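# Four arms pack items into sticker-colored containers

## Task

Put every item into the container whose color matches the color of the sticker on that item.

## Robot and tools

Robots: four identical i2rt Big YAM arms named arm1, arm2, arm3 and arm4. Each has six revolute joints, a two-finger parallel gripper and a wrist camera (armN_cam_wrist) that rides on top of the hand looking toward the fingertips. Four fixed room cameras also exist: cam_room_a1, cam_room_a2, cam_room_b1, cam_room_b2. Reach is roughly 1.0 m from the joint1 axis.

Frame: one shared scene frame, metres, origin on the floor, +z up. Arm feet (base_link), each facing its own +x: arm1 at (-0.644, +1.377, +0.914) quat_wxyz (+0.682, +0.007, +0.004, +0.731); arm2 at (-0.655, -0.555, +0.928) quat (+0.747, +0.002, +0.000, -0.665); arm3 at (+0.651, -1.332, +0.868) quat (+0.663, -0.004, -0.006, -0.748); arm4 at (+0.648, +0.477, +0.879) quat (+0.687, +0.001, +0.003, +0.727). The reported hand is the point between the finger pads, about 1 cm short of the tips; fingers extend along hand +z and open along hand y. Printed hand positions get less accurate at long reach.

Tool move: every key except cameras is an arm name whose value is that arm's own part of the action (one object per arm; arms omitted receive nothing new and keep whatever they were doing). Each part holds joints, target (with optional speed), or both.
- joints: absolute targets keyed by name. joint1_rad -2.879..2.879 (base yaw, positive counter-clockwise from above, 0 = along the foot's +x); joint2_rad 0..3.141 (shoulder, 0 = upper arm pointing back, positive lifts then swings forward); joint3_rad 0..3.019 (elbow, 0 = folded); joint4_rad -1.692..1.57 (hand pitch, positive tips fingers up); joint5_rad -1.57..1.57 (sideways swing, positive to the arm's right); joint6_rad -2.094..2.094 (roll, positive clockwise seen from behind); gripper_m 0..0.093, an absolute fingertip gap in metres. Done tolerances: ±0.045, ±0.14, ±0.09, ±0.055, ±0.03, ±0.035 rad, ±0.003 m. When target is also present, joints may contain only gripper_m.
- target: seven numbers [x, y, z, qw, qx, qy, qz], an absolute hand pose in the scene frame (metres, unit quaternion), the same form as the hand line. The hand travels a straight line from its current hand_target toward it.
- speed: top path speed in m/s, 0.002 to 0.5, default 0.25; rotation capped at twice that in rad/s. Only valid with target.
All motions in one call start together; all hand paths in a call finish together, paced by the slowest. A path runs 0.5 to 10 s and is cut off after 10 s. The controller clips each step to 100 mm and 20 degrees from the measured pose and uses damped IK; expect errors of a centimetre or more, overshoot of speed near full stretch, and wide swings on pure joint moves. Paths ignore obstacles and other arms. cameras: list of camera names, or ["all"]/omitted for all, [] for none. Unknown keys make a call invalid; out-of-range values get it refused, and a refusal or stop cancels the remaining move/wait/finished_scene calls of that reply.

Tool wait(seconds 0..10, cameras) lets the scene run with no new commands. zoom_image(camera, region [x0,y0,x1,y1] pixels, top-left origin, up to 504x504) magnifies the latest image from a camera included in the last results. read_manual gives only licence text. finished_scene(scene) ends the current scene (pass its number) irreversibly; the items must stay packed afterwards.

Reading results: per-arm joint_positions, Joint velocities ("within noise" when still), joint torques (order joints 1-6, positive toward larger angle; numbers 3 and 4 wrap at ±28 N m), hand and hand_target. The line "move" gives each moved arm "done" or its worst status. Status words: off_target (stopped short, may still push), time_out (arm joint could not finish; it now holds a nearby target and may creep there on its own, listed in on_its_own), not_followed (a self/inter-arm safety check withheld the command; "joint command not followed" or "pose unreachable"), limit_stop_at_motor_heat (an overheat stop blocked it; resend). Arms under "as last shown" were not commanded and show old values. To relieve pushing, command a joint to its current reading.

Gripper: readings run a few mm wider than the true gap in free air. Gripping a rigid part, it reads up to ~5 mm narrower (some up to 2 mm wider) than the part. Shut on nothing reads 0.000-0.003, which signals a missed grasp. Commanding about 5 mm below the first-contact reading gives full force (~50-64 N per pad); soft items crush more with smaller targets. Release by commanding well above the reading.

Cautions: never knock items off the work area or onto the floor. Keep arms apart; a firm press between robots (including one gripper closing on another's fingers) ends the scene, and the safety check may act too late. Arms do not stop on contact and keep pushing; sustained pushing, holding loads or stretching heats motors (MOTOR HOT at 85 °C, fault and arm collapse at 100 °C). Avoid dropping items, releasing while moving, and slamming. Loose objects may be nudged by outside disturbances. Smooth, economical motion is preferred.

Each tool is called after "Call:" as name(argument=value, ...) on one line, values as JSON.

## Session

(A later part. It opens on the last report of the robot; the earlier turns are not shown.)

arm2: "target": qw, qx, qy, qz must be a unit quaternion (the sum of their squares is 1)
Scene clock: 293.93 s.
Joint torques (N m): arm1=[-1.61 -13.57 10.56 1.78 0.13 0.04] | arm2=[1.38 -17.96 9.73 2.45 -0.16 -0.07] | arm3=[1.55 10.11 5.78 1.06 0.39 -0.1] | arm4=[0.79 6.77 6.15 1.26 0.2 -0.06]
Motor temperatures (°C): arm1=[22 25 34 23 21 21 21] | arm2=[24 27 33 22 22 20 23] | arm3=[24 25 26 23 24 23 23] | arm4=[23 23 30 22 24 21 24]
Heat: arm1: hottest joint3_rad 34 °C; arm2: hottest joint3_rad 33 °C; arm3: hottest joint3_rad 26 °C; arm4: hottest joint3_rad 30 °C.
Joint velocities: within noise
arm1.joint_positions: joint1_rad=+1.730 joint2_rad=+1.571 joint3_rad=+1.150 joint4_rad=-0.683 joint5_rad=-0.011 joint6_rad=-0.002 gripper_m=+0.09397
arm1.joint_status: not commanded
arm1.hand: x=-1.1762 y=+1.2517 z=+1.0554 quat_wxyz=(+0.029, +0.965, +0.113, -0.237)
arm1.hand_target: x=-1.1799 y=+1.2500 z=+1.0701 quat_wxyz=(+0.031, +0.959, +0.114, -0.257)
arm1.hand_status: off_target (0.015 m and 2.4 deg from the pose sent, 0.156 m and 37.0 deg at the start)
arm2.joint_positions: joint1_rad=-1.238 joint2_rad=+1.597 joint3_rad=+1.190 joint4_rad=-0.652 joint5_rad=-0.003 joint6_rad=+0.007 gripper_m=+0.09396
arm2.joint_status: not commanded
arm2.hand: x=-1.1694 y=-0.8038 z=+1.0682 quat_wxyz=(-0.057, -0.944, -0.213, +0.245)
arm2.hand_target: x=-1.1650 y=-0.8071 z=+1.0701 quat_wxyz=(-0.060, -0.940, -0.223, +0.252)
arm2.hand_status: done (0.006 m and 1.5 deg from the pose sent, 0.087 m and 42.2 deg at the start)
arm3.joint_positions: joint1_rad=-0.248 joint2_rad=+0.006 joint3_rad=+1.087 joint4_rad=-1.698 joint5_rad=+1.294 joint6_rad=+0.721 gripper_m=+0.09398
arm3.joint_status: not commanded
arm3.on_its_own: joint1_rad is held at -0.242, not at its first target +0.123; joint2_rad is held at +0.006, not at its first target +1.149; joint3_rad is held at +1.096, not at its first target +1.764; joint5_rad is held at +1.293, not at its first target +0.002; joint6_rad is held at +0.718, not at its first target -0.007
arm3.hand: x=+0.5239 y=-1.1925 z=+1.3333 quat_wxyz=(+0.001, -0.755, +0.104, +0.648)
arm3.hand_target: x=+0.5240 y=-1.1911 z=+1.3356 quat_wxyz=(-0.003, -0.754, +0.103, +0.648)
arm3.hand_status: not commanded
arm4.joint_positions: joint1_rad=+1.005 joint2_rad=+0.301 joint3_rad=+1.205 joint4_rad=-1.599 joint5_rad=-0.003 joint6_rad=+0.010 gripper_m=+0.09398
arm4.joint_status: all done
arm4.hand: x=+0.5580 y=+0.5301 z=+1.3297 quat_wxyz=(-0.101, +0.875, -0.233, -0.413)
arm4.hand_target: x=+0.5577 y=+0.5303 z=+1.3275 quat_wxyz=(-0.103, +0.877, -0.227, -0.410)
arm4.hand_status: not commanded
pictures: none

Call:
move(arm4={"joints": {"joint4_rad": -1.0}}, arm2={"target": [-1.155, -0.790, 0.95, -0.0766, -0.9222, -0.2428, 0.2908], "speed": 0.3}, arm1={"target": [-1.165, 1.243, 0.95, 0, -0.9537, 0, 0.3007], "speed": 0.3}, cameras=["arm1_cam_wrist", "arm2_cam_wrist", "arm4_cam_wrist"])

Scene clock: 299.27 s.
Joint torques (N m): arm1=[-1.26 -11.81 9.33 2.02 0.22 0.09] | arm2=[0.32 -15.27 8.85 2.67 -0.21 -0.08] | arm3=[1.73 10.17 5.81 1.07 0.4 -0.11] | arm4=[0.79 5.77 6.49 2.14 0.2 -0.06]
Motor temperatures (°C): arm1=[22 25 34 23 21 21 21] | arm2=[24 27 33 22 22 20 23] | arm3=[24 25 26 23 24 23 23] | arm4=[23 23 30 22 24 21 24]
Heat: arm1: hottest joint3_rad 34 °C; arm2: hottest joint3_rad 33 °C; arm3: hottest joint3_rad 26 °C; arm4: hottest joint3_rad 30 °C.
move: arm1 off_target; arm2 done; arm4 done
Joint velocities: within noise
arm1.joint_positions: joint1_rad=+1.804 joint2_rad=+1.691 joint3_rad=+0.901 joint4_rad=-0.245 joint5_rad=+0.166 joint6_rad=+0.249 gripper_m=+0.09397
arm1.joint_status: not commanded
arm1.hand: x=-1.1558 y=+1.2479 z=+0.9389 quat_wxyz=(-0.006, +0.959, +0.004, -0.283)
arm1.hand_target: x=-1.1647 y=+1.2431 z=+0.9501 quat_wxyz=(+0.000, +0.954, +0.000, -0.301)
arm1.hand_status: off_target (0.015 m and 2.3 deg from the pose sent, 0.106 m and 15.4 deg at the start)
arm2.joint_positions: joint1_rad=-1.258 joint2_rad=+1.699 joint3_rad=+0.924 joint4_rad=-0.187 joint5_rad=-0.051 joint6_rad=-0.060 gripper_m=+0.09396
arm2.joint_status: not commanded
arm2.hand: x=-1.1525 y=-0.7925 z=+0.9549 quat_wxyz=(-0.078, -0.924, -0.239, +0.289)
arm2.hand_target: x=-1.1549 y=-0.7901 z=+0.9501 quat_wxyz=(-0.077, -0.922, -0.243, +0.291)
arm2.hand_status: done (0.006 m and 0.6 deg from the pose sent, 0.120 m and 7.1 deg at the start)
arm3.joint_positions: joint1_rad=-0.248 joint2_rad=+0.006 joint3_rad=+1.087 joint4_rad=-1.698 joint5_rad=+1.294 joint6_rad=+0.721 gripper_m=+0.09398
arm3.joint_status: not commanded
arm3.on_its_own: joint1_rad is held at -0.242, not at its first target +0.123; joint2_rad is held at +0.006, not at its first target +1.149; joint3_rad is held at +1.096, not at its first target +1.764; joint5_rad is held at +1.293, not at its first target +0.002; joint6_rad is held at +0.718, not at its first target -0.007
arm3.hand: x=+0.5239 y=-1.1925 z=+1.3333 quat_wxyz=(+0.001, -0.755, +0.104, +0.648)
arm3.hand_target: x=+0.5240 y=-1.1911 z=+1.3356 quat_wxyz=(-0.003, -0.754, +0.103, +0.648)
arm3.hand_status: not commanded
arm4.joint_positions: joint1_rad=+1.005 joint2_rad=+0.301 joint3_rad=+1.204 joint4_rad=-1.019 joint5_rad=-0.003 joint6_rad=+0.010 gripper_m=+0.09398
arm4.joint_status: all done
arm4.hand: x=+0.5099 y=+0.5578 z=+1.4585 quat_wxyz=(-0.161, +0.721, -0.192, -0.646)
arm4.hand_target: x=+0.5087 y=+0.5582 z=+1.4614 quat_wxyz=(-0.166, +0.717, -0.187, -0.651)
arm4.hand_status: not commanded
Images, in order (width x height): arm1_cam_wrist 672x504, arm2_cam_wrist 672x504, arm4_cam_wrist 672x504.

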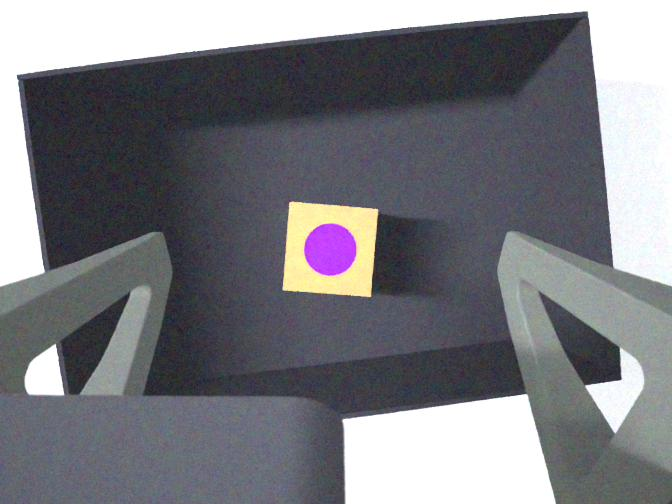

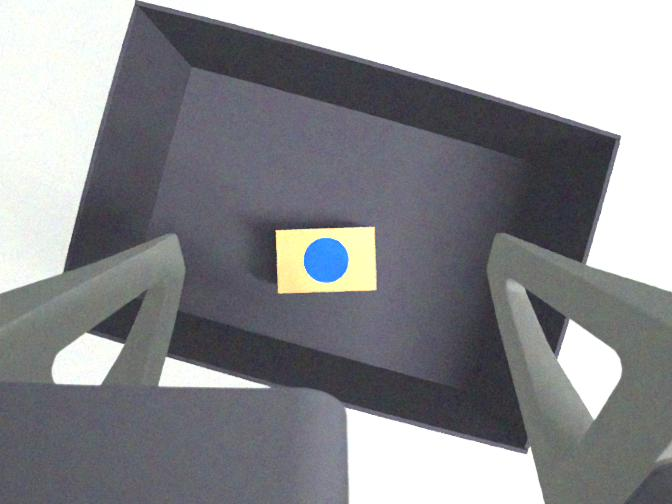

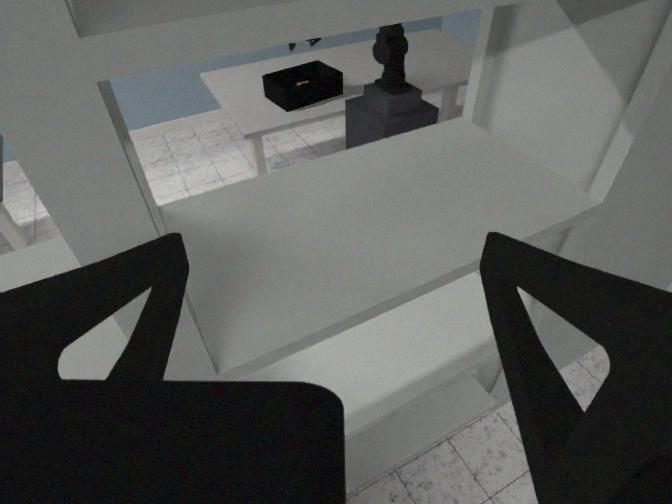

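Call:
move(arm2={"target": [-1.147, -0.795, 0.80, -0.0799, -0.9200, -0.2532, 0.2900], "speed": 0.2}, arm1={"target": [-1.162, 1.242, 0.81, 0.0118, -0.9530, 0.0375, 0.3005], "speed": 0.2}, cameras=["arm1_cam_wrist", "arm2_cam_wrist", "cam_room_b1", "cam_room_b2"])

Scene clock: 344.73 s.
Joint torques (N m): arm1=[-0.56 -13.22 5.87 2.04 0.27 0.12] | arm2=[1.2 -16.67 5.96 2.65 -0.21 -0.07] | arm3=[1.67 10.05 5.82 1.06 0.39 -0.1] | arm4=[1.32 5.71 6.43 2.18 0.19 -0.06]
Motor temperatures (°C): arm1=[22 26 34 23 21 21 21] | arm2=[24 27 30 23 22 20 23] | arm3=[24 25 26 23 24 23 23] | arm4=[23 22 29 22 24 21 24]
Heat: arm1: hottest joint3_rad 34 °C; arm2: hottest joint3_rad 30 °C; arm3: hottest joint3_rad 26 °C; arm4: hottest joint3_rad 29 °C.
move: arm1 off_target; arm2 done
Joint velocities: within noise
arm1.joint_positions: joint1_rad=+1.821 joint2_rad=+2.023 joint3_rad=+0.865 joint4_rad=+0.113 joint5_rad=+0.221 joint6_rad=+0.336 gripper_m=+0.09397
arm1.joint_status: not commanded
arm1.hand: x=-1.1542 y=+1.2496 z=+0.8044 quat_wxyz=(-0.018, +0.957, -0.037, -0.287)
arm1.hand_target: x=-1.1619 y=+1.2419 z=+0.8103 quat_wxyz=(-0.012, +0.953, -0.037, -0.300)
arm1.hand_status: off_target (0.012 m and 1.8 deg from the pose sent, 0.129 m and 5.2 deg at the start)
arm2.joint_positions: joint1_rad=-1.258 joint2_rad=+2.058 joint3_rad=+0.881 joint4_rad=+0.212 joint5_rad=-0.056 joint6_rad=-0.068 gripper_m=+0.09396
arm2.joint_status: not commanded
arm2.hand: x=-1.1469 y=-0.7906 z=+0.8050 quat_wxyz=(-0.079, -0.923, -0.243, +0.287)
arm2.hand_target: x=-1.1468 y=-0.7949 z=+0.8000 quat_wxyz=(-0.080, -0.920, -0.253, +0.290)
arm2.hand_status: done (0.007 m and 1.2 deg from the pose sent, 0.155 m and 1.7 deg at the start)
arm3, arm4: as last shown
arm3.on_its_own: joint1_rad is held at -0.242, not at its first target +0.123; joint2_rad is held at +0.006, not at its first target +1.149; joint3_rad is held at +1.096, not at its first target +1.764; joint5_rad is held at +1.293, not at its first target +0.002; joint6_rad is held at +0.718, not at its first target -0.007
arm4.hand_target: x=+0.5087 y=+0.5582 z=+1.4613 quat_wxyz=(-0.166, +0.717, -0.187, -0.651)
Images, in order (width x height): arm1_cam_wrist 672x504, arm2_cam_wrist 672x504, cam_room_b1 672x504, cam_room_b2 672x504.

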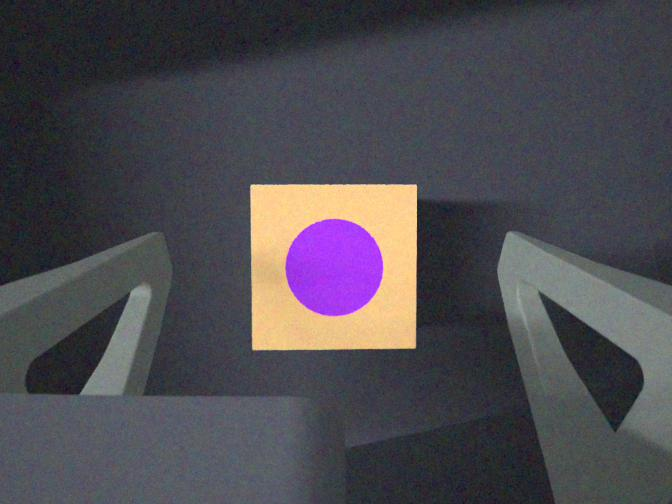

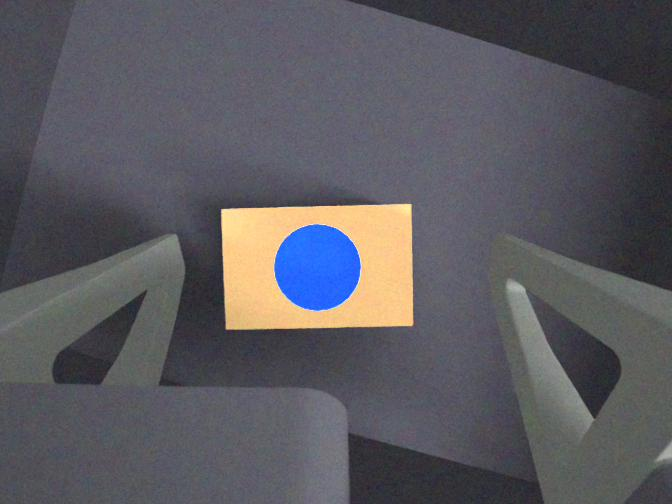

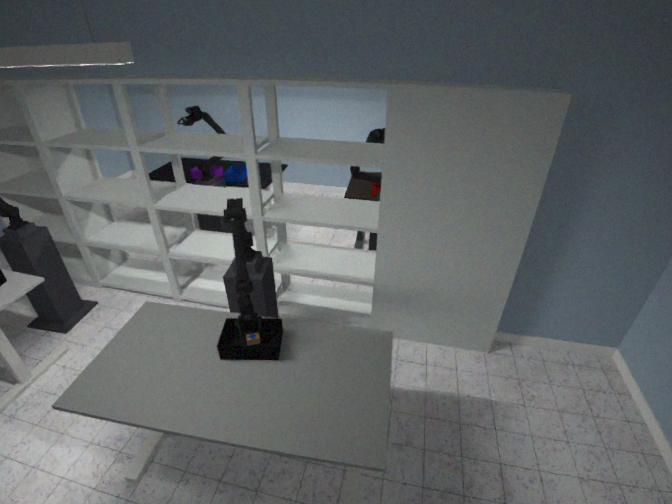

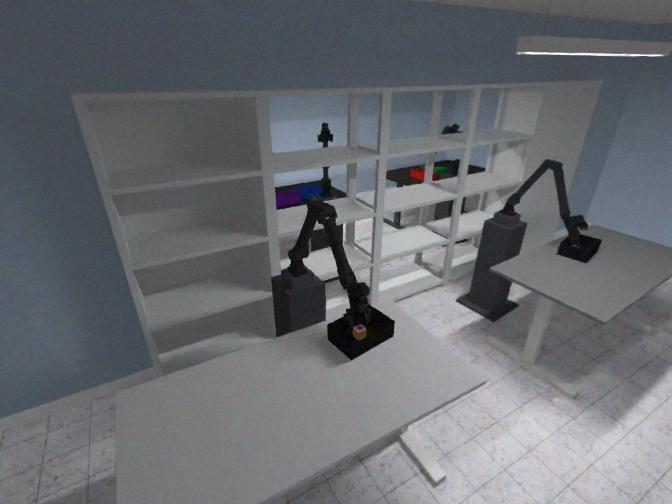

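Call:
move(arm2={"target": [-1.139, -0.799, 0.753, -0.0799, -0.9200, -0.2532, 0.2900], "speed": 0.12}, arm1={"target": [-1.157, 1.241, 0.763, 0.0118, -0.9530, 0.0375, 0.3005], "speed": 0.12}, cameras=["arm1_cam_wrist", "arm2_cam_wrist"])

Scene clock: 357.03 s.
Joint torques (N m): arm1=[-0.79 -12.1 5.46 2.02 0.19 0.13] | arm2=[1.79 -14.33 5.53 2.26 0.09 0.02] | arm3=[1.73 9.88 5.79 1.06 0.4 -0.09] | arm4=[1.26 5.83 6.45 2.21 0.22 -0.06]
Motor temperatures (°C): arm1=[21 26 33 23 22 21 21] | arm2=[24 26 30 23 22 20 23] | arm3=[24 25 26 23 24 23 23] | arm4=[23 22 29 22 24 21 24]
Heat: arm1: hottest joint3_rad 33 °C; arm2: hottest joint3_rad 30 °C; arm3: hottest joint3_rad 26 °C; arm4: hottest joint3_rad 29 °C.
move: arm1 off_target; arm2 off_target
Joint velocities: within noise
arm1.joint_positions: joint1_rad=+1.827 joint2_rad=+2.140 joint3_rad=+0.865 joint4_rad=+0.231 joint5_rad=+0.226 joint6_rad=+0.342 gripper_m=+0.09397
arm1.joint_status: not commanded
arm1.hand: x=-1.1478 y=+1.2499 z=+0.7603 quat_wxyz=(-0.019, +0.957, -0.037, -0.288)
arm1.hand_target: x=-1.1568 y=+1.2410 z=+0.7633 quat_wxyz=(-0.012, +0.953, -0.037, -0.300)
arm1.hand_status: off_target (0.013 m and 1.7 deg from the pose sent, 0.042 m and 1.8 deg at the start)
arm2.joint_positions: joint1_rad=-1.249 joint2_rad=+2.153 joint3_rad=+0.887 joint4_rad=+0.338 joint5_rad=-0.054 joint6_rad=-0.064 gripper_m=+0.09396
arm2.joint_status: not commanded
arm2.hand: x=-1.1475 y=-0.7958 z=+0.7745 quat_wxyz=(-0.083, -0.917, -0.245, +0.304)
arm2.hand_target: x=-1.1383 y=-0.7985 z=+0.7539 quat_wxyz=(-0.080, -0.919, -0.253, +0.290)
arm2.hand_status: off_target (0.023 m and 1.9 deg from the pose sent, 0.053 m and 1.2 deg at the start)
arm3, arm4: as last shown
arm3.on_its_own: joint1_rad is held at -0.242, not at its first target +0.123; joint2_rad is held at +0.006, not at its first target +1.149; joint3_rad is held at +1.096, not at its first target +1.764; joint5_rad is held at +1.293, not at its first target +0.002; joint6_rad is held at +0.718, not at its first target -0.007
Images, in order (width x height): arm1_cam_wrist 672x504, arm2_cam_wrist 672x504.

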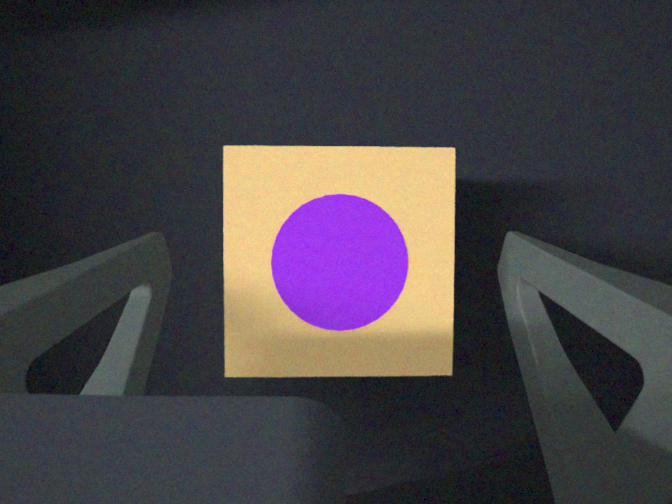

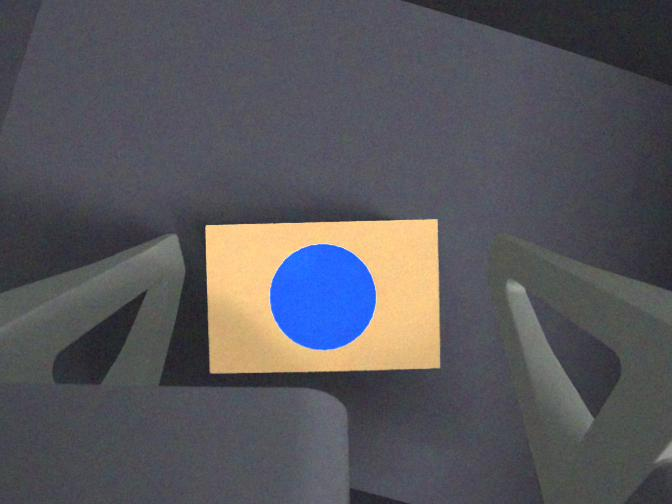

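Call:
move(cameras=["cam_room_b1", "cam_room_b2"])

Call:
zoom_image(camera="cam_room_b1", region=[200, 270, 320, 370])

Call:
zoom_image(camera="cam_room_b2", region=[310, 280, 430, 370])

Call:
zoom_image(camera="cam_room_b2", region=[480, 120, 640, 290])

Scene clock: 363.37 s.
Joint torques (N m): arm1=[-1.14 -12.75 5.31 2.02 0.18 0.06] | arm2=[1.79 -14.33 5.52 2.24 0.09 0.01] | arm3=[1.67 10.05 5.83 1.07 0.4 -0.1] | arm4=[0.91 6.18 6.42 2.18 0.17 -0.07]
Motor temperatures (°C): arm1=[21 26 32 23 21 21 21] | arm2=[24 27 30 22 22 20 23] | arm3=[24 25 26 23 24 23 23] | arm4=[23 22 29 22 24 21 24]
Heat: arm1: hottest joint3_rad 32 °C; arm2: hottest joint3_rad 30 °C; arm3: hottest joint3_rad 26 °C; arm4: hottest joint3_rad 29 °C.
Joint velocities: within noise
arm1.joint_positions: joint1_rad=+1.827 joint2_rad=+2.140 joint3_rad=+0.865 joint4_rad=+0.231 joint5_rad=+0.226 joint6_rad=+0.342 gripper_m=+0.09397
arm1.joint_status: not commanded
arm1.hand: x=-1.1478 y=+1.2499 z=+0.7603 quat_wxyz=(-0.019, +0.957, -0.038, -0.288) (m; scene frame)
arm1.hand_target: x=-1.1568 y=+1.2410 z=+0.7633 quat_wxyz=(-0.012, +0.953, -0.038, -0.300) (m; scene frame)
arm1.hand_status: off_target (0.013 m and 1.7 deg from the pose sent, 0.042 m and 1.8 deg at the start)
arm2.joint_positions: joint1_rad=-1.249 joint2_rad=+2.153 joint3_rad=+0.887 joint4_rad=+0.338 joint5_rad=-0.054 joint6_rad=-0.064 gripper_m=+0.09396
arm2.joint_status: not commanded
arm2.hand: x=-1.1475 y=-0.7958 z=+0.7745 quat_wxyz=(-0.083, -0.917, -0.245, +0.304) (m; scene frame)
arm2.hand_target: x=-1.1383 y=-0.7985 z=+0.7539 quat_wxyz=(-0.080, -0.919, -0.253, +0.290) (m; scene frame)
arm2.hand_status: off_target (0.023 m and 1.9 deg from the pose sent, 0.053 m and 1.2 deg at the start)
arm3.joint_positions: joint1_rad=-0.248 joint2_rad=+0.006 joint3_rad=+1.087 joint4_rad=-1.698 joint5_rad=+1.294 joint6_rad=+0.721 gripper_m=+0.09398
arm3.joint_status: not commanded
arm3.on_its_own: joint1_rad is held at -0.242, not at its first target +0.123; joint2_rad is held at +0.006, not at its first target +1.149; joint3_rad is held at +1.096, not at its first target +1.764; joint5_rad is held at +1.293, not at its first target +0.002; joint6_rad is held at +0.718, not at its first target -0.007
arm3.hand: x=+0.5239 y=-1.1925 z=+1.3333 quat_wxyz=(+0.001, -0.755, +0.104, +0.648) (m; scene frame)
arm3.hand_target: x=+0.5240 y=-1.1911 z=+1.3356 quat_wxyz=(-0.003, -0.754, +0.103, +0.648) (m; scene frame)
arm3.hand_status: not commanded
arm4.joint_positions: joint1_rad=+1.005 joint2_rad=+0.301 joint3_rad=+1.204 joint4_rad=-1.019 joint5_rad=-0.003 joint6_rad=+0.010 gripper_m=+0.09398
arm4.joint_status: not commanded
arm4.hand: x=+0.5099 y=+0.5578 z=+1.4585 quat_wxyz=(-0.161, +0.721, -0.192, -0.646) (m; scene frame)
arm4.hand_target: x=+0.5087 y=+0.5582 z=+1.4613 quat_wxyz=(-0.166, +0.717, -0.187, -0.651) (m; scene frame)
arm4.hand_status: not commanded
pictures: cam_room_b1, cam_room_b2
Images, in order (width x height): cam_room_b1 672x504, cam_room_b2 672x504.

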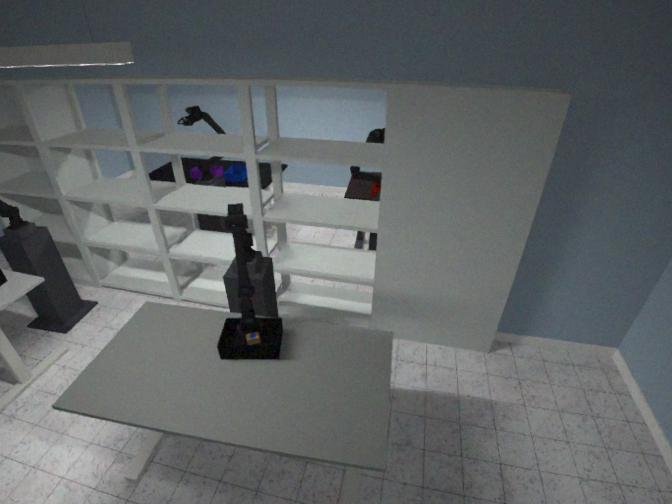

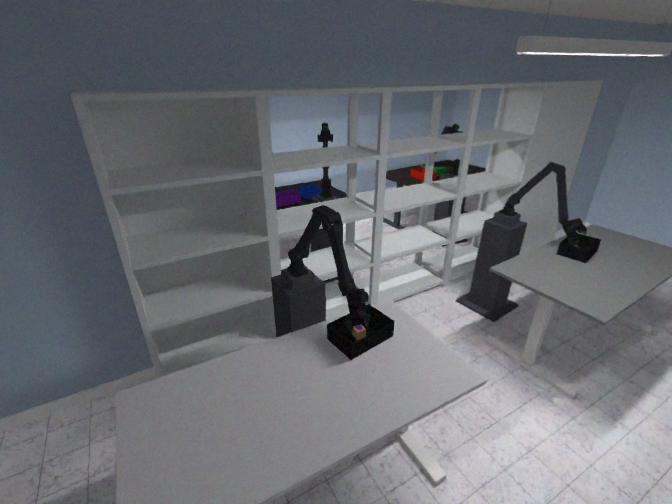

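Scaled by 4.200.

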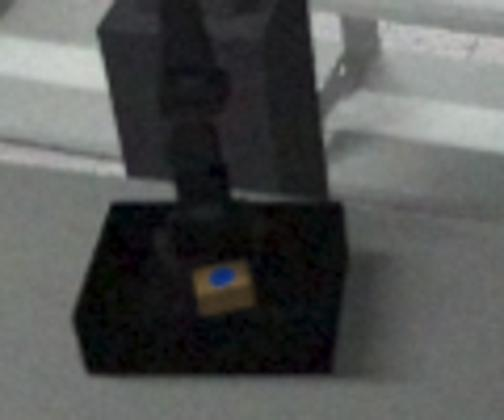

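Scaled by 4.200.

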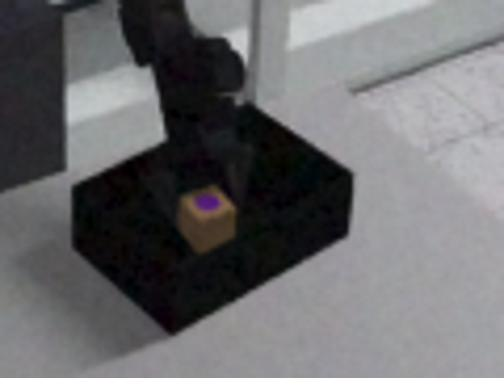

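Scaled by 2.965.

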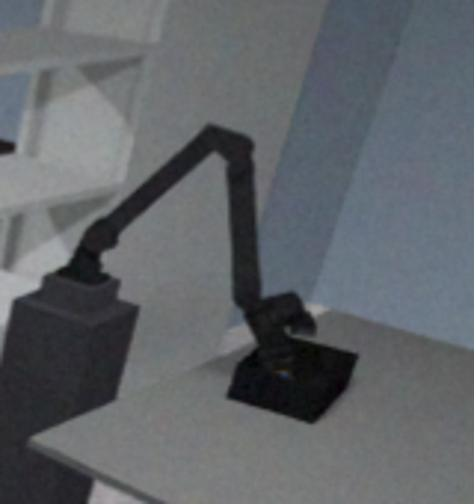

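Call:
move(arm1={"joints": {"gripper_m": 0.046}}, arm2={"target": [-1.142, -0.797, 0.80, -0.0507, -0.9464, -0.2607, 0.1840], "speed": 0.15}, cameras=["arm1_cam_wrist", "arm2_cam_wrist"])

Scene clock: 376.13 s.
Joint torques (N m): arm1=[-1.03 -12.4 5.41 1.85 0.2 0.11] | arm2=[1.44 -19.31 8.58 0.95 0.1 -0.07] | arm3=[1.67 10.11 5.83 1.05 0.39 -0.1] | arm4=[1.2 5.71 6.38 2.14 0.22 -0.04]
Motor temperatures (°C): arm1=[21 26 31 23 21 21 21] | arm2=[24 27 30 22 22 20 23] | arm3=[24 25 26 23 24 23 23] | arm4=[23 22 28 22 24 21 24]
Heat: arm1: hottest joint3_rad 31 °C; arm2: hottest joint3_rad 30 °C; arm3: hottest joint3_rad 26 °C; arm4: hottest joint3_rad 28 °C.
move: arm1 off_target; arm2 off_target
Joint velocities: within noise
arm1.joint_positions: joint1_rad=+1.827 joint2_rad=+2.140 joint3_rad=+0.865 joint4_rad=+0.231 joint5_rad=+0.226 joint6_rad=+0.343 gripper_m=+0.05280
arm1.joint_status: gripper_m off_target (ended at +0.05284, target +0.04600)
arm1.hand: x=-1.1478 y=+1.2500 z=+0.7603 quat_wxyz=(-0.019, +0.957, -0.038, -0.288)
arm1.hand_target: x=-1.1568 y=+1.2410 z=+0.7633 quat_wxyz=(-0.012, +0.953, -0.038, -0.300)
arm1.hand_status: not commanded
arm2.joint_positions: joint1_rad=-1.246 joint2_rad=+2.068 joint3_rad=+0.984 joint4_rad=-0.124 joint5_rad=-0.037 joint6_rad=-0.065 gripper_m=+0.09396
arm2.joint_status: not commanded
arm2.hand: x=-1.1296 y=-0.7861 z=+0.7899 quat_wxyz=(-0.051, -0.951, -0.250, +0.172)
arm2.hand_target: x=-1.1417 y=-0.7968 z=+0.8004 quat_wxyz=(-0.051, -0.946, -0.261, +0.184)
arm2.hand_status: off_target (0.019 m and 1.9 deg from the pose sent, 0.026 m and 14.7 deg at the start)
arm3, arm4: as last shown
arm3.on_its_own: joint1_rad is held at -0.242, not at its first target +0.123; joint2_rad is held at +0.006, not at its first target +1.149; joint3_rad is held at +1.096, not at its first target +1.764; joint5_rad is held at +1.293, not at its first target +0.002; joint6_rad is held at +0.718, not at its first target -0.007
Images, in order (width x height): arm1_cam_wrist 672x504, arm2_cam_wrist 672x504.

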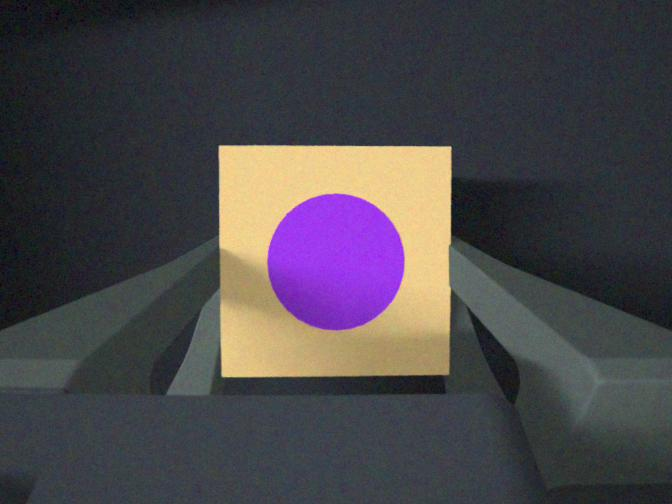

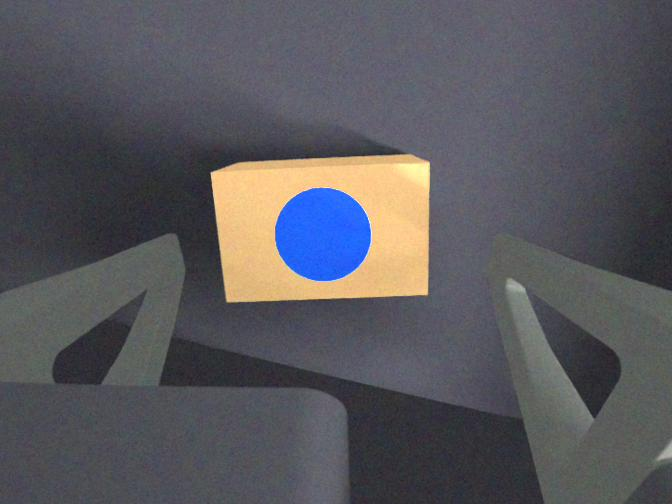

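Call:
move(arm2={"target": [-1.1417, -0.8015, 0.764, -0.0507, -0.9464, -0.2607, 0.1840], "speed": 0.12}, arm1={"target": [-1.157, 1.241, 0.86, 0.0118, -0.9530, 0.0375, 0.3005], "speed": 0.12}, cameras=["arm1_cam_wrist", "arm2_cam_wrist"])

Scene clock: 387.00 s.
Joint torques (N m): arm1=[-1.08 -14.33 6.27 0.96 0.18 0.11] | arm2=[1.44 -16.32 8.53 2.15 0.1 0.01] | arm3=[1.55 9.93 5.82 1.05 0.4 -0.11] | arm4=[1.08 5.95 6.49 2.02 0.18 -0.06]
Motor temperatures (°C): arm1=[21 26 31 23 21 21 22] | arm2=[24 27 30 22 22 20 23] | arm3=[24 25 26 23 24 23 23] | arm4=[23 22 28 22 24 21 24]
Heat: arm1: hottest joint3_rad 31 °C; arm2: hottest joint3_rad 30 °C; arm3: hottest joint3_rad 26 °C; arm4: hottest joint3_rad 28 °C.
move: arm1 done; arm2 off_target
Joint velocities: within noise
arm1.joint_positions: joint1_rad=+1.827 joint2_rad=+1.903 joint3_rad=+0.859 joint4_rad=+0.019 joint5_rad=+0.226 joint6_rad=+0.343 gripper_m=+0.05280
arm1.joint_status: not commanded
arm1.hand: x=-1.1563 y=+1.2464 z=+0.8511 quat_wxyz=(-0.016, +0.954, -0.039, -0.296)
arm1.hand_target: x=-1.1571 y=+1.2410 z=+0.8599 quat_wxyz=(-0.012, +0.953, -0.037, -0.301)
arm1.hand_status: done (0.010 m and 0.8 deg from the pose sent, 0.101 m and 1.7 deg at the start)
arm2.joint_positions: joint1_rad=-1.237 joint2_rad=+2.122 joint3_rad=+0.998 joint4_rad=-0.080 joint5_rad=-0.034 joint6_rad=-0.065 gripper_m=+0.09396
arm2.joint_status: not commanded
arm2.hand: x=-1.1306 y=-0.7911 z=+0.7702 quat_wxyz=(-0.050, -0.950, -0.254, +0.175)
arm2.hand_target: x=-1.1411 y=-0.8013 z=+0.7645 quat_wxyz=(-0.051, -0.946, -0.261, +0.184)
arm2.hand_status: off_target (0.016 m and 1.4 deg from the pose sent, 0.032 m and 1.9 deg at the start)
arm3, arm4: as last shown
arm3.on_its_own: joint1_rad is held at -0.242, not at its first target +0.123; joint2_rad is held at +0.006, not at its first target +1.149; joint3_rad is held at +1.096, not at its first target +1.764; joint5_rad is held at +1.293, not at its first target +0.002; joint6_rad is held at +0.718, not at its first target -0.007
Images, in order (width x height): arm1_cam_wrist 672x504, arm2_cam_wrist 672x504.

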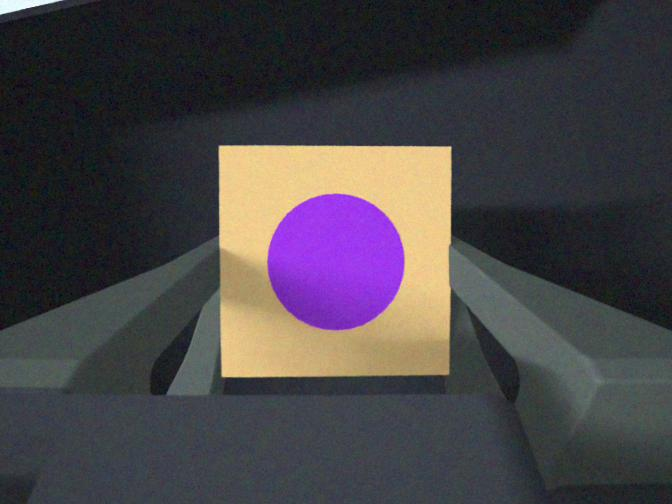

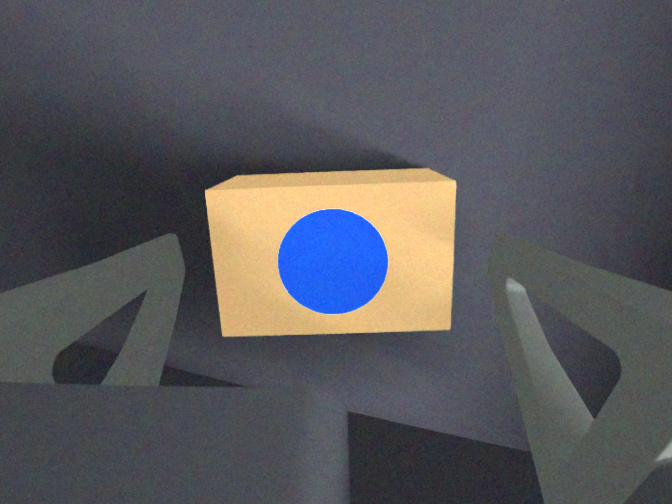

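Call:
move(arm2={"target": [-1.1417, -0.8015, 0.744, -0.0507, -0.9464, -0.2607, 0.1840], "speed": 0.1}, cameras=["arm2_cam_wrist"])

Scene clock: 397.40 s.
Joint torques (N m): arm1=[-1.26 -13.63 6.37 0.92 0.16 0.07] | arm2=[1.49 -16.62 7.99 2.15 0.09 0] | arm3=[1.55 10.23 5.83 1.06 0.39 -0.09] | arm4=[0.62 5.77 6.52 2.09 0.2 -0.06]
Motor temperatures (°C): arm1=[21 26 31 23 21 21 22] | arm2=[24 27 30 22 22 20 23] | arm3=[24 25 26 23 24 23 23] | arm4=[23 22 28 22 24 21 24]
Heat: arm1: hottest joint3_rad 31 °C; arm2: hottest joint3_rad 30 °C; arm3: hottest joint3_rad 26 °C; arm4: hottest joint3_rad 28 °C.
move: arm2 off_target
Joint velocities: within noise
arm1, arm3, arm4: as last shown
arm2.joint_positions: joint1_rad=-1.237 joint2_rad=+2.173 joint3_rad=+1.010 joint4_rad=-0.040 joint5_rad=-0.034 joint6_rad=-0.065 gripper_m=+0.09396
arm2.joint_status: not commanded
arm2.hand: x=-1.1316 y=-0.7915 z=+0.7506 quat_wxyz=(-0.050, -0.950, -0.254, +0.175)
arm2.hand_target: x=-1.1410 y=-0.8012 z=+0.7444 quat_wxyz=(-0.051, -0.946, -0.261, +0.184)
arm2.hand_status: off_target (0.016 m and 1.4 deg from the pose sent, 0.030 m and 1.4 deg at the start)
arm3.on_its_own: joint1_rad is held at -0.242, not at its first target +0.123; joint2_rad is held at +0.006, not at its first target +1.149; joint3_rad is held at +1.096, not at its first target +1.764; joint5_rad is held at +1.293, not at its first target +0.002; joint6_rad is held at +0.718, not at its first target -0.007
Images, in order (width x height): arm2_cam_wrist 672x504.

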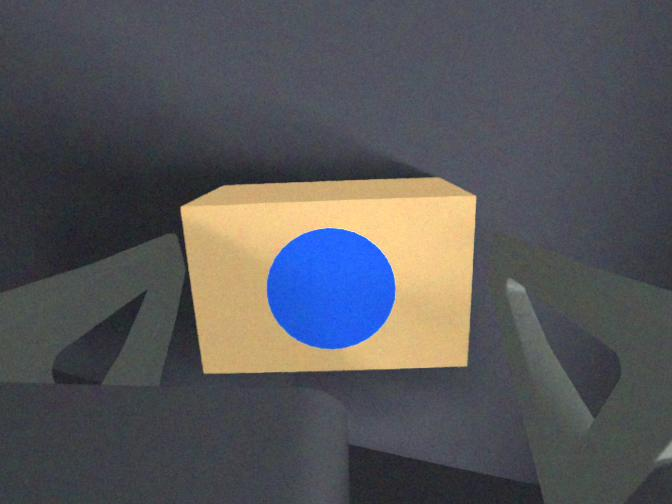

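Call:
move(arm2={"joints": {"gripper_m": 0.056}}, arm1={"target": [-1.05, 1.28, 1.15, -0.0306, -0.9487, -0.1131, 0.2937], "speed": 0.3}, cameras=["arm2_cam_wrist"])

Scene clock: 413.90 s.
Joint torques (N m): arm1=[-2.43 -4.01 15.98 0.98 -0.07 -0.05] | arm2=[1.49 -16.62 7.92 2.07 0.08 0] | arm3=[1.67 9.99 5.81 1.07 0.39 -0.1] | arm4=[1.32 6.18 6.3 2.07 0.21 -0.05]
Motor temperatures (°C): arm1=[21 26 31 23 21 21 22] | arm2=[24 27 31 22 22 20 23] | arm3=[24 25 26 23 24 23 23] | arm4=[23 22 28 22 24 21 24]
Heat: arm1: hottest joint3_rad 31 °C; arm2: hottest joint3_rad 31 °C; arm3: hottest joint3_rad 26 °C; arm4: hottest joint3_rad 28 °C.
move: arm1 off_target; arm2 off_target
Joint velocities: within noise
arm1.joint_positions: joint1_rad=+1.746 joint2_rad=+1.088 joint3_rad=+0.872 joint4_rad=-0.810 joint5_rad=+0.003 joint6_rad=+0.006 gripper_m=+0.05280
arm1.joint_status: not commanded
arm1.hand: x=-1.0354 y=+1.2797 z=+1.1251 quat_wxyz=(+0.030, +0.954, +0.114, -0.275)
arm1.hand_target: x=-1.0489 y=+1.2803 z=+1.1498 quat_wxyz=(+0.030, +0.949, +0.113, -0.294)
arm1.hand_status: off_target (0.029 m and 2.3 deg from the pose sent, 0.319 m and 18.3 deg at the start)
arm2.joint_positions: joint1_rad=-1.237 joint2_rad=+2.173 joint3_rad=+1.011 joint4_rad=-0.040 joint5_rad=-0.034 joint6_rad=-0.065 gripper_m=+0.06906
arm2.joint_status: gripper_m off_target (ended at +0.06908, target +0.05600)
arm2.hand: x=-1.1320 y=-0.7918 z=+0.7509 quat_wxyz=(-0.050, -0.950, -0.254, +0.176)
arm2.hand_target: x=-1.1410 y=-0.8013 z=+0.7444 quat_wxyz=(-0.051, -0.946, -0.261, +0.184)
arm2.hand_status: not commanded
arm3, arm4: as last shown
arm3.on_its_own: joint1_rad is held at -0.242, not at its first target +0.123; joint2_rad is held at +0.006, not at its first target +1.149; joint3_rad is held at +1.096, not at its first target +1.764; joint5_rad is held at +1.293, not at its first target +0.002; joint6_rad is held at +0.718, not at its first target -0.007
Images, in order (width x height): arm2_cam_wrist 672x504.

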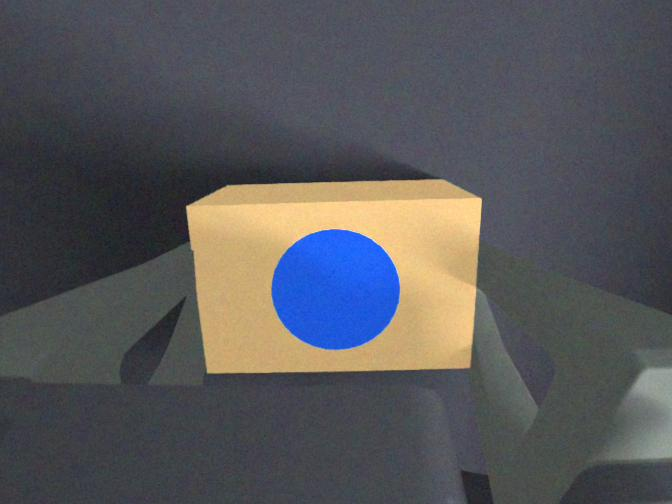

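Call:
move(arm2={"target": [-1.05, -0.76, 1.15, -0.0441, -0.9551, -0.2266, 0.1857], "speed": 0.3}, arm1={"joints": {"joint1_rad": -2.25, "joint2_rad": 0.824, "joint3_rad": 1.026, "joint4_rad": -1.162, "joint5_rad": 0, "joint6_rad": 0}}, cameras=["arm1_cam_wrist", "arm2_cam_wrist", "cam_room_b2"])

Scene clock: 422.83 s.
Joint torques (N m): arm1=[-2.2 -2.26 15.56 0.96 -0.04 -0.01] | arm2=[1.49 -10.46 15.2 1.01 0.13 0.2] | arm3=[1.61 10.11 5.81 1.06 0.39 -0.1] | arm4=[1.03 5.77 6.48 2.17 0.19 -0.07]
Motor temperatures (°C): arm1=[21 26 33 23 21 21 22] | arm2=[24 27 31 22 22 20 23] | arm3=[24 25 26 23 24 23 23] | arm4=[23 22 28 22 24 21 24]
Heat: arm1: hottest joint3_rad 33 °C; arm2: hottest joint3_rad 31 °C; arm3: hottest joint3_rad 26 °C; arm4: hottest joint3_rad 28 °C.
move: arm1 done; arm2 off_target
Joint velocities: within noise
arm1.joint_positions: joint1_rad=-2.245 joint2_rad=+0.830 joint3_rad=+0.981 joint4_rad=-1.153 joint5_rad=+0.002 joint6_rad=+0.005 gripper_m=+0.05285
arm1.joint_status: all done
arm1.hand: x=-0.3712 y=+1.1901 z=+1.2152 quat_wxyz=(-0.260, -0.288, -0.918, +0.085)
arm1.hand_target: x=-0.3688 y=+1.1872 z=+1.2391 quat_wxyz=(-0.279, -0.286, -0.912, +0.091)
arm1.hand_status: not commanded
arm2.joint_positions: joint1_rad=-1.218 joint2_rad=+1.258 joint3_rad=+1.062 joint4_rad=-1.010 joint5_rad=-0.001 joint6_rad=-0.001 gripper_m=+0.06906
arm2.joint_status: not commanded
arm2.hand: x=-1.0412 y=-0.7512 z=+1.1344 quat_wxyz=(-0.041, -0.957, -0.229, +0.175)
arm2.hand_target: x=-1.0495 y=-0.7597 z=+1.1500 quat_wxyz=(-0.044, -0.955, -0.227, +0.186)
arm2.hand_status: off_target (0.020 m and 1.3 deg from the pose sent, 0.409 m and 3.5 deg at the start)
arm3, arm4: as last shown
arm3.on_its_own: joint1_rad is held at -0.242, not at its first target +0.123; joint2_rad is held at +0.006, not at its first target +1.149; joint3_rad is held at +1.096, not at its first target +1.764; joint5_rad is held at +1.293, not at its first target +0.002; joint6_rad is held at +0.718, not at its first target -0.007
Images, in order (width x height): arm1_cam_wrist 672x504, arm2_cam_wrist 672x504, cam_room_b2 672x504.

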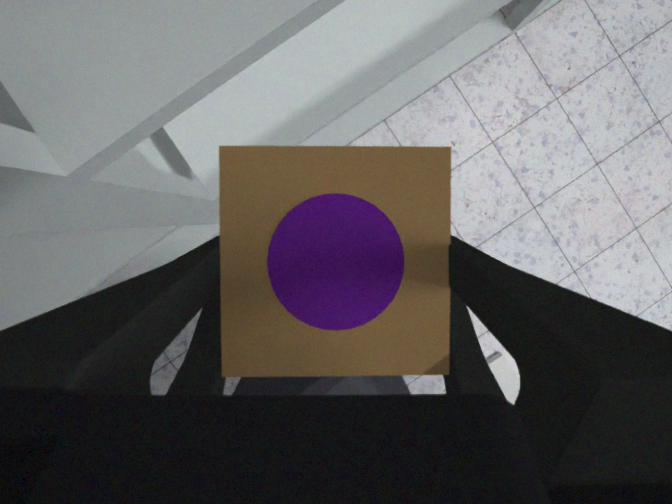

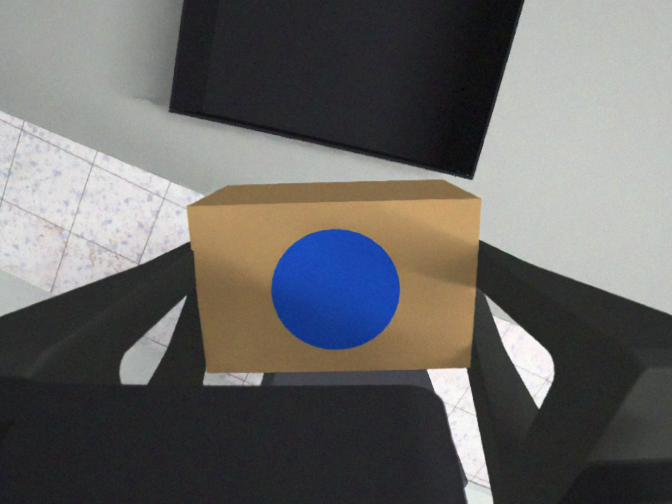

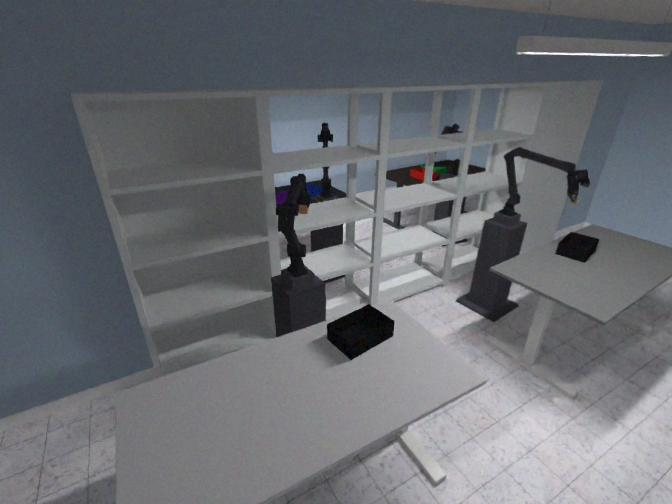

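Call:
move(arm1={"target": [-0.29, 1.13, 1.125, 0.2865, 0.2899, 0.9086, -0.0914], "speed": 0.25}, arm2={"joints": {"joint1_rad": -0.6, "joint2_rad": 0.824, "joint3_rad": 1.026, "joint4_rad": -1.35, "joint5_rad": 0, "joint6_rad": 0}}, cameras=["arm1_cam_wrist", "arm2_cam_wrist", "arm4_cam_wrist"])

Scene clock: 433.77 s.
Joint torques (N m): arm1=[-2.84 -5.71 12.04 2.02 -0.03 0.03] | arm2=[1.08 -3.49 11.34 1.2 0.07 0.08] | arm3=[1.49 10.11 5.81 1.05 0.39 -0.1] | arm4=[0.85 6.01 6.48 2.14 0.19 -0.06]
Motor temperatures (°C): arm1=[21 26 35 23 21 21 22] | arm2=[24 27 34 22 22 20 24] | arm3=[24 25 26 23 24 23 23] | arm4=[23 22 28 22 24 21 24]
Heat: arm1: hottest joint3_rad 35 °C; arm2: hottest joint3_rad 34 °C; arm3: hottest joint3_rad 26 °C; arm4: hottest joint3_rad 28 °C.
move: arm1 off_target; arm2 done
Joint velocities: within noise
arm1.joint_positions: joint1_rad=-2.245 joint2_rad=+1.112 joint3_rad=+0.874 joint4_rad=-0.750 joint5_rad=-0.002 joint6_rad=+0.005 gripper_m=+0.05285
arm1.joint_status: not commanded
arm1.hand: x=-0.2943 y=+1.1366 z=+1.1125 quat_wxyz=(-0.267, -0.287, -0.916, +0.085)
arm1.hand_target: x=-0.2902 y=+1.1302 z=+1.1251 quat_wxyz=(-0.286, -0.290, -0.909, +0.091)
arm1.hand_status: off_target (0.015 m and 2.5 deg from the pose sent, 0.135 m and 3.3 deg at the start)
arm2.joint_positions: joint1_rad=-0.604 joint2_rad=+0.815 joint3_rad=+1.030 joint4_rad=-1.340 joint5_rad=-0.002 joint6_rad=+0.000 gripper_m=+0.06904
arm2.joint_status: all done
arm2.hand: x=-0.7917 y=-0.8131 z=+1.2392 quat_wxyz=(-0.114, -0.836, -0.504, +0.187)
arm2.hand_target: x=-0.7905 y=-0.8124 z=+1.2339 quat_wxyz=(-0.108, -0.837, -0.506, +0.178)
arm2.hand_status: not commanded
arm3, arm4: as last shown
arm3.on_its_own: joint1_rad is held at -0.242, not at its first target +0.123; joint2_rad is held at +0.006, not at its first target +1.149; joint3_rad is held at +1.096, not at its first target +1.764; joint5_rad is held at +1.293, not at its first target +0.002; joint6_rad is held at +0.718, not at its first target -0.007
Images, in order (width x height): arm1_cam_wrist 672x504, arm2_cam_wrist 672x504, arm4_cam_wrist 672x504.

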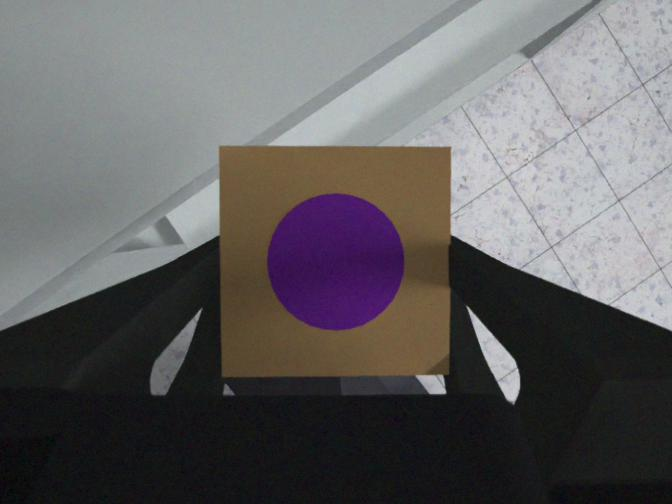

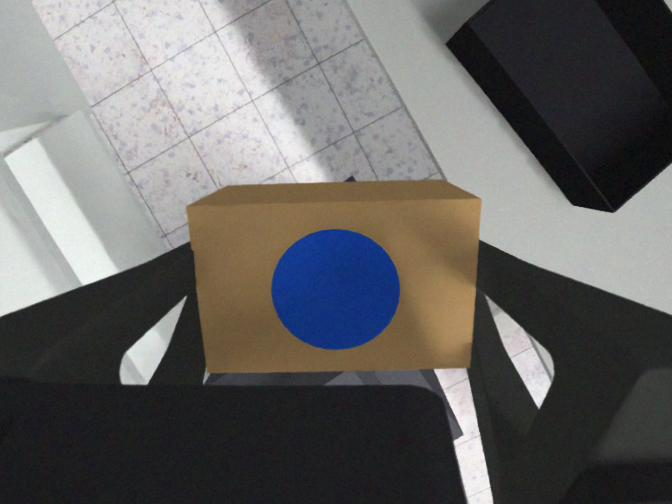

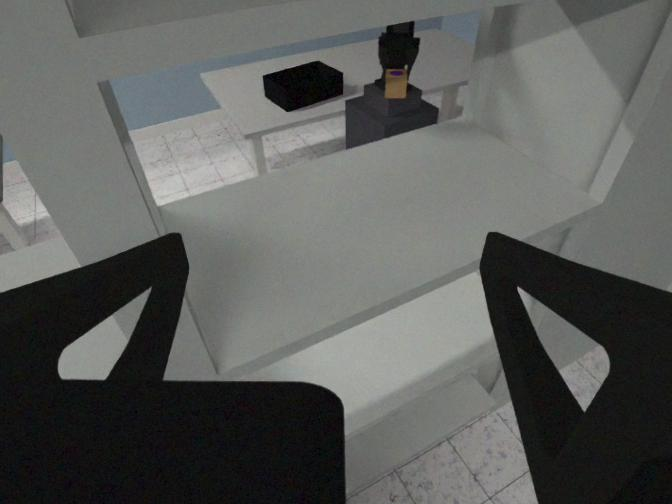

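Call:
move(arm1={"target": [-0.005, 0.925, 1.12, 0.2865, 0.2899, 0.9086, -0.0914], "speed": 0.25}, arm2={"joints": {"joint1_rad": 1.9}}, cameras=["arm1_cam_wrist", "arm2_cam_wrist", "arm4_cam_wrist"])

Scene clock: 448.73 s.
Joint torques (N m): arm1=[-2.96 -19.66 17.76 0.95 -0.03 0.05] | arm2=[0.97 -3.84 11.33 1.25 0.09 0.08] | arm3=[1.61 10.05 5.75 1.06 0.4 -0.1] | arm4=[1.03 6.18 6.42 2.06 0.22 -0.08]
Motor temperatures (°C): arm1=[21 26 36 23 21 21 22] | arm2=[24 26 33 22 22 20 24] | arm3=[24 25 26 23 24 23 23] | arm4=[23 22 28 22 24 21 24]
Heat: arm1: hottest joint3_rad 36 °C; arm2: hottest joint3_rad 33 °C; arm3: hottest joint3_rad 26 °C; arm4: hottest joint3_rad 28 °C.
move: arm1 off_target; arm2 done
Joint velocities: within noise
arm1.joint_positions: joint1_rad=-2.247 joint2_rad=+2.032 joint3_rad=+1.904 joint4_rad=-0.876 joint5_rad=-0.004 joint6_rad=+0.005 gripper_m=+0.05285
arm1.joint_status: not commanded
arm1.hand: x=-0.0150 y=+0.9420 z=+1.0860 quat_wxyz=(-0.260, -0.288, -0.918, +0.082)
arm1.hand_target: x=-0.0070 y=+0.9264 z=+1.1204 quat_wxyz=(-0.287, -0.290, -0.908, +0.092)
arm1.hand_status: off_target (0.039 m and 3.4 deg from the pose sent, 0.359 m and 2.5 deg at the start)
arm2.joint_positions: joint1_rad=+1.897 joint2_rad=+0.819 joint3_rad=+1.030 joint4_rad=-1.340 joint5_rad=-0.002 joint6_rad=+0.000 gripper_m=+0.06897
arm2.joint_status: all done
arm2.hand: x=-0.3923 y=-0.4314 z=+1.2399 quat_wxyz=(-0.214, +0.214, -0.952, -0.050)
arm2.hand_target: x=-0.3943 y=-0.4319 z=+1.2359 quat_wxyz=(-0.206, +0.216, -0.953, -0.048)
arm2.hand_status: not commanded
arm3, arm4: as last shown
arm3.on_its_own: joint1_rad is held at -0.242, not at its first target +0.123; joint2_rad is held at +0.006, not at its first target +1.149; joint3_rad is held at +1.096, not at its first target +1.764; joint5_rad is held at +1.293, not at its first target +0.002; joint6_rad is held at +0.718, not at its first target -0.007
Images, in order (width x height): arm1_cam_wrist 672x504, arm2_cam_wrist 672x504, arm4_cam_wrist 672x504.

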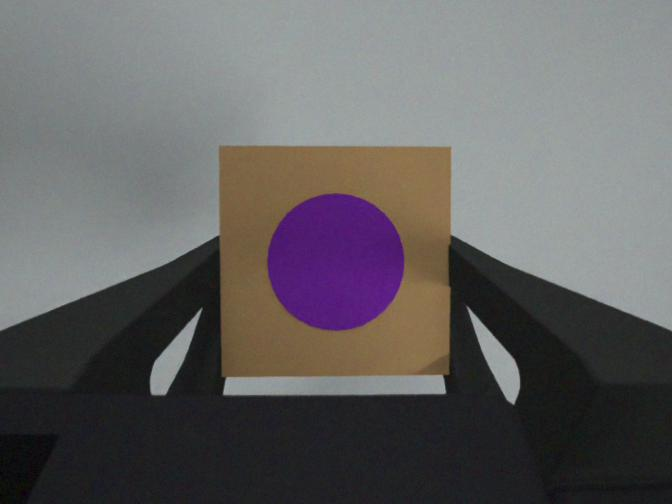

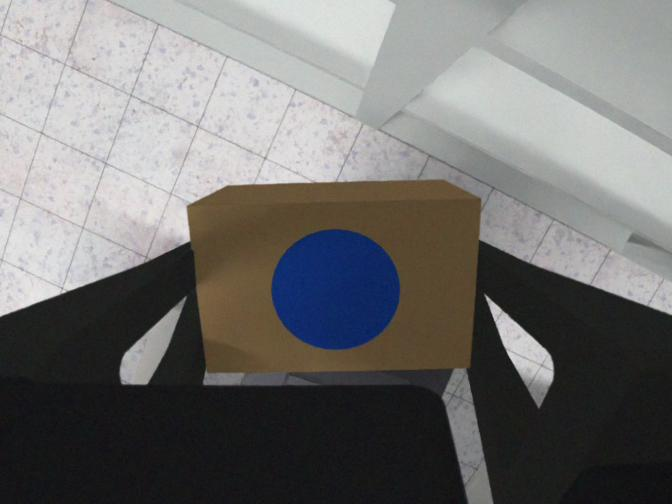

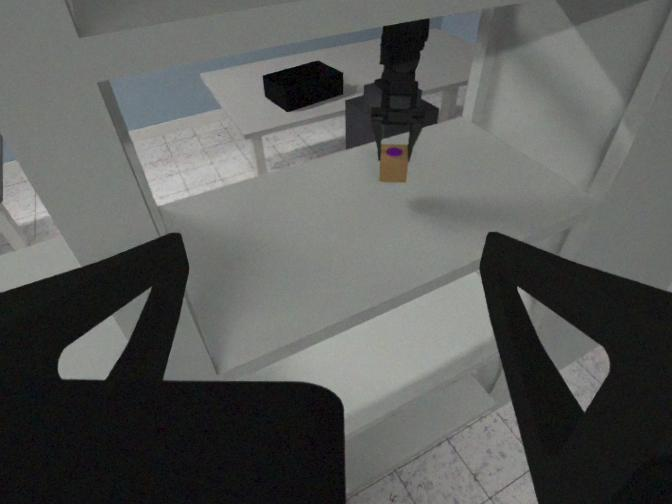

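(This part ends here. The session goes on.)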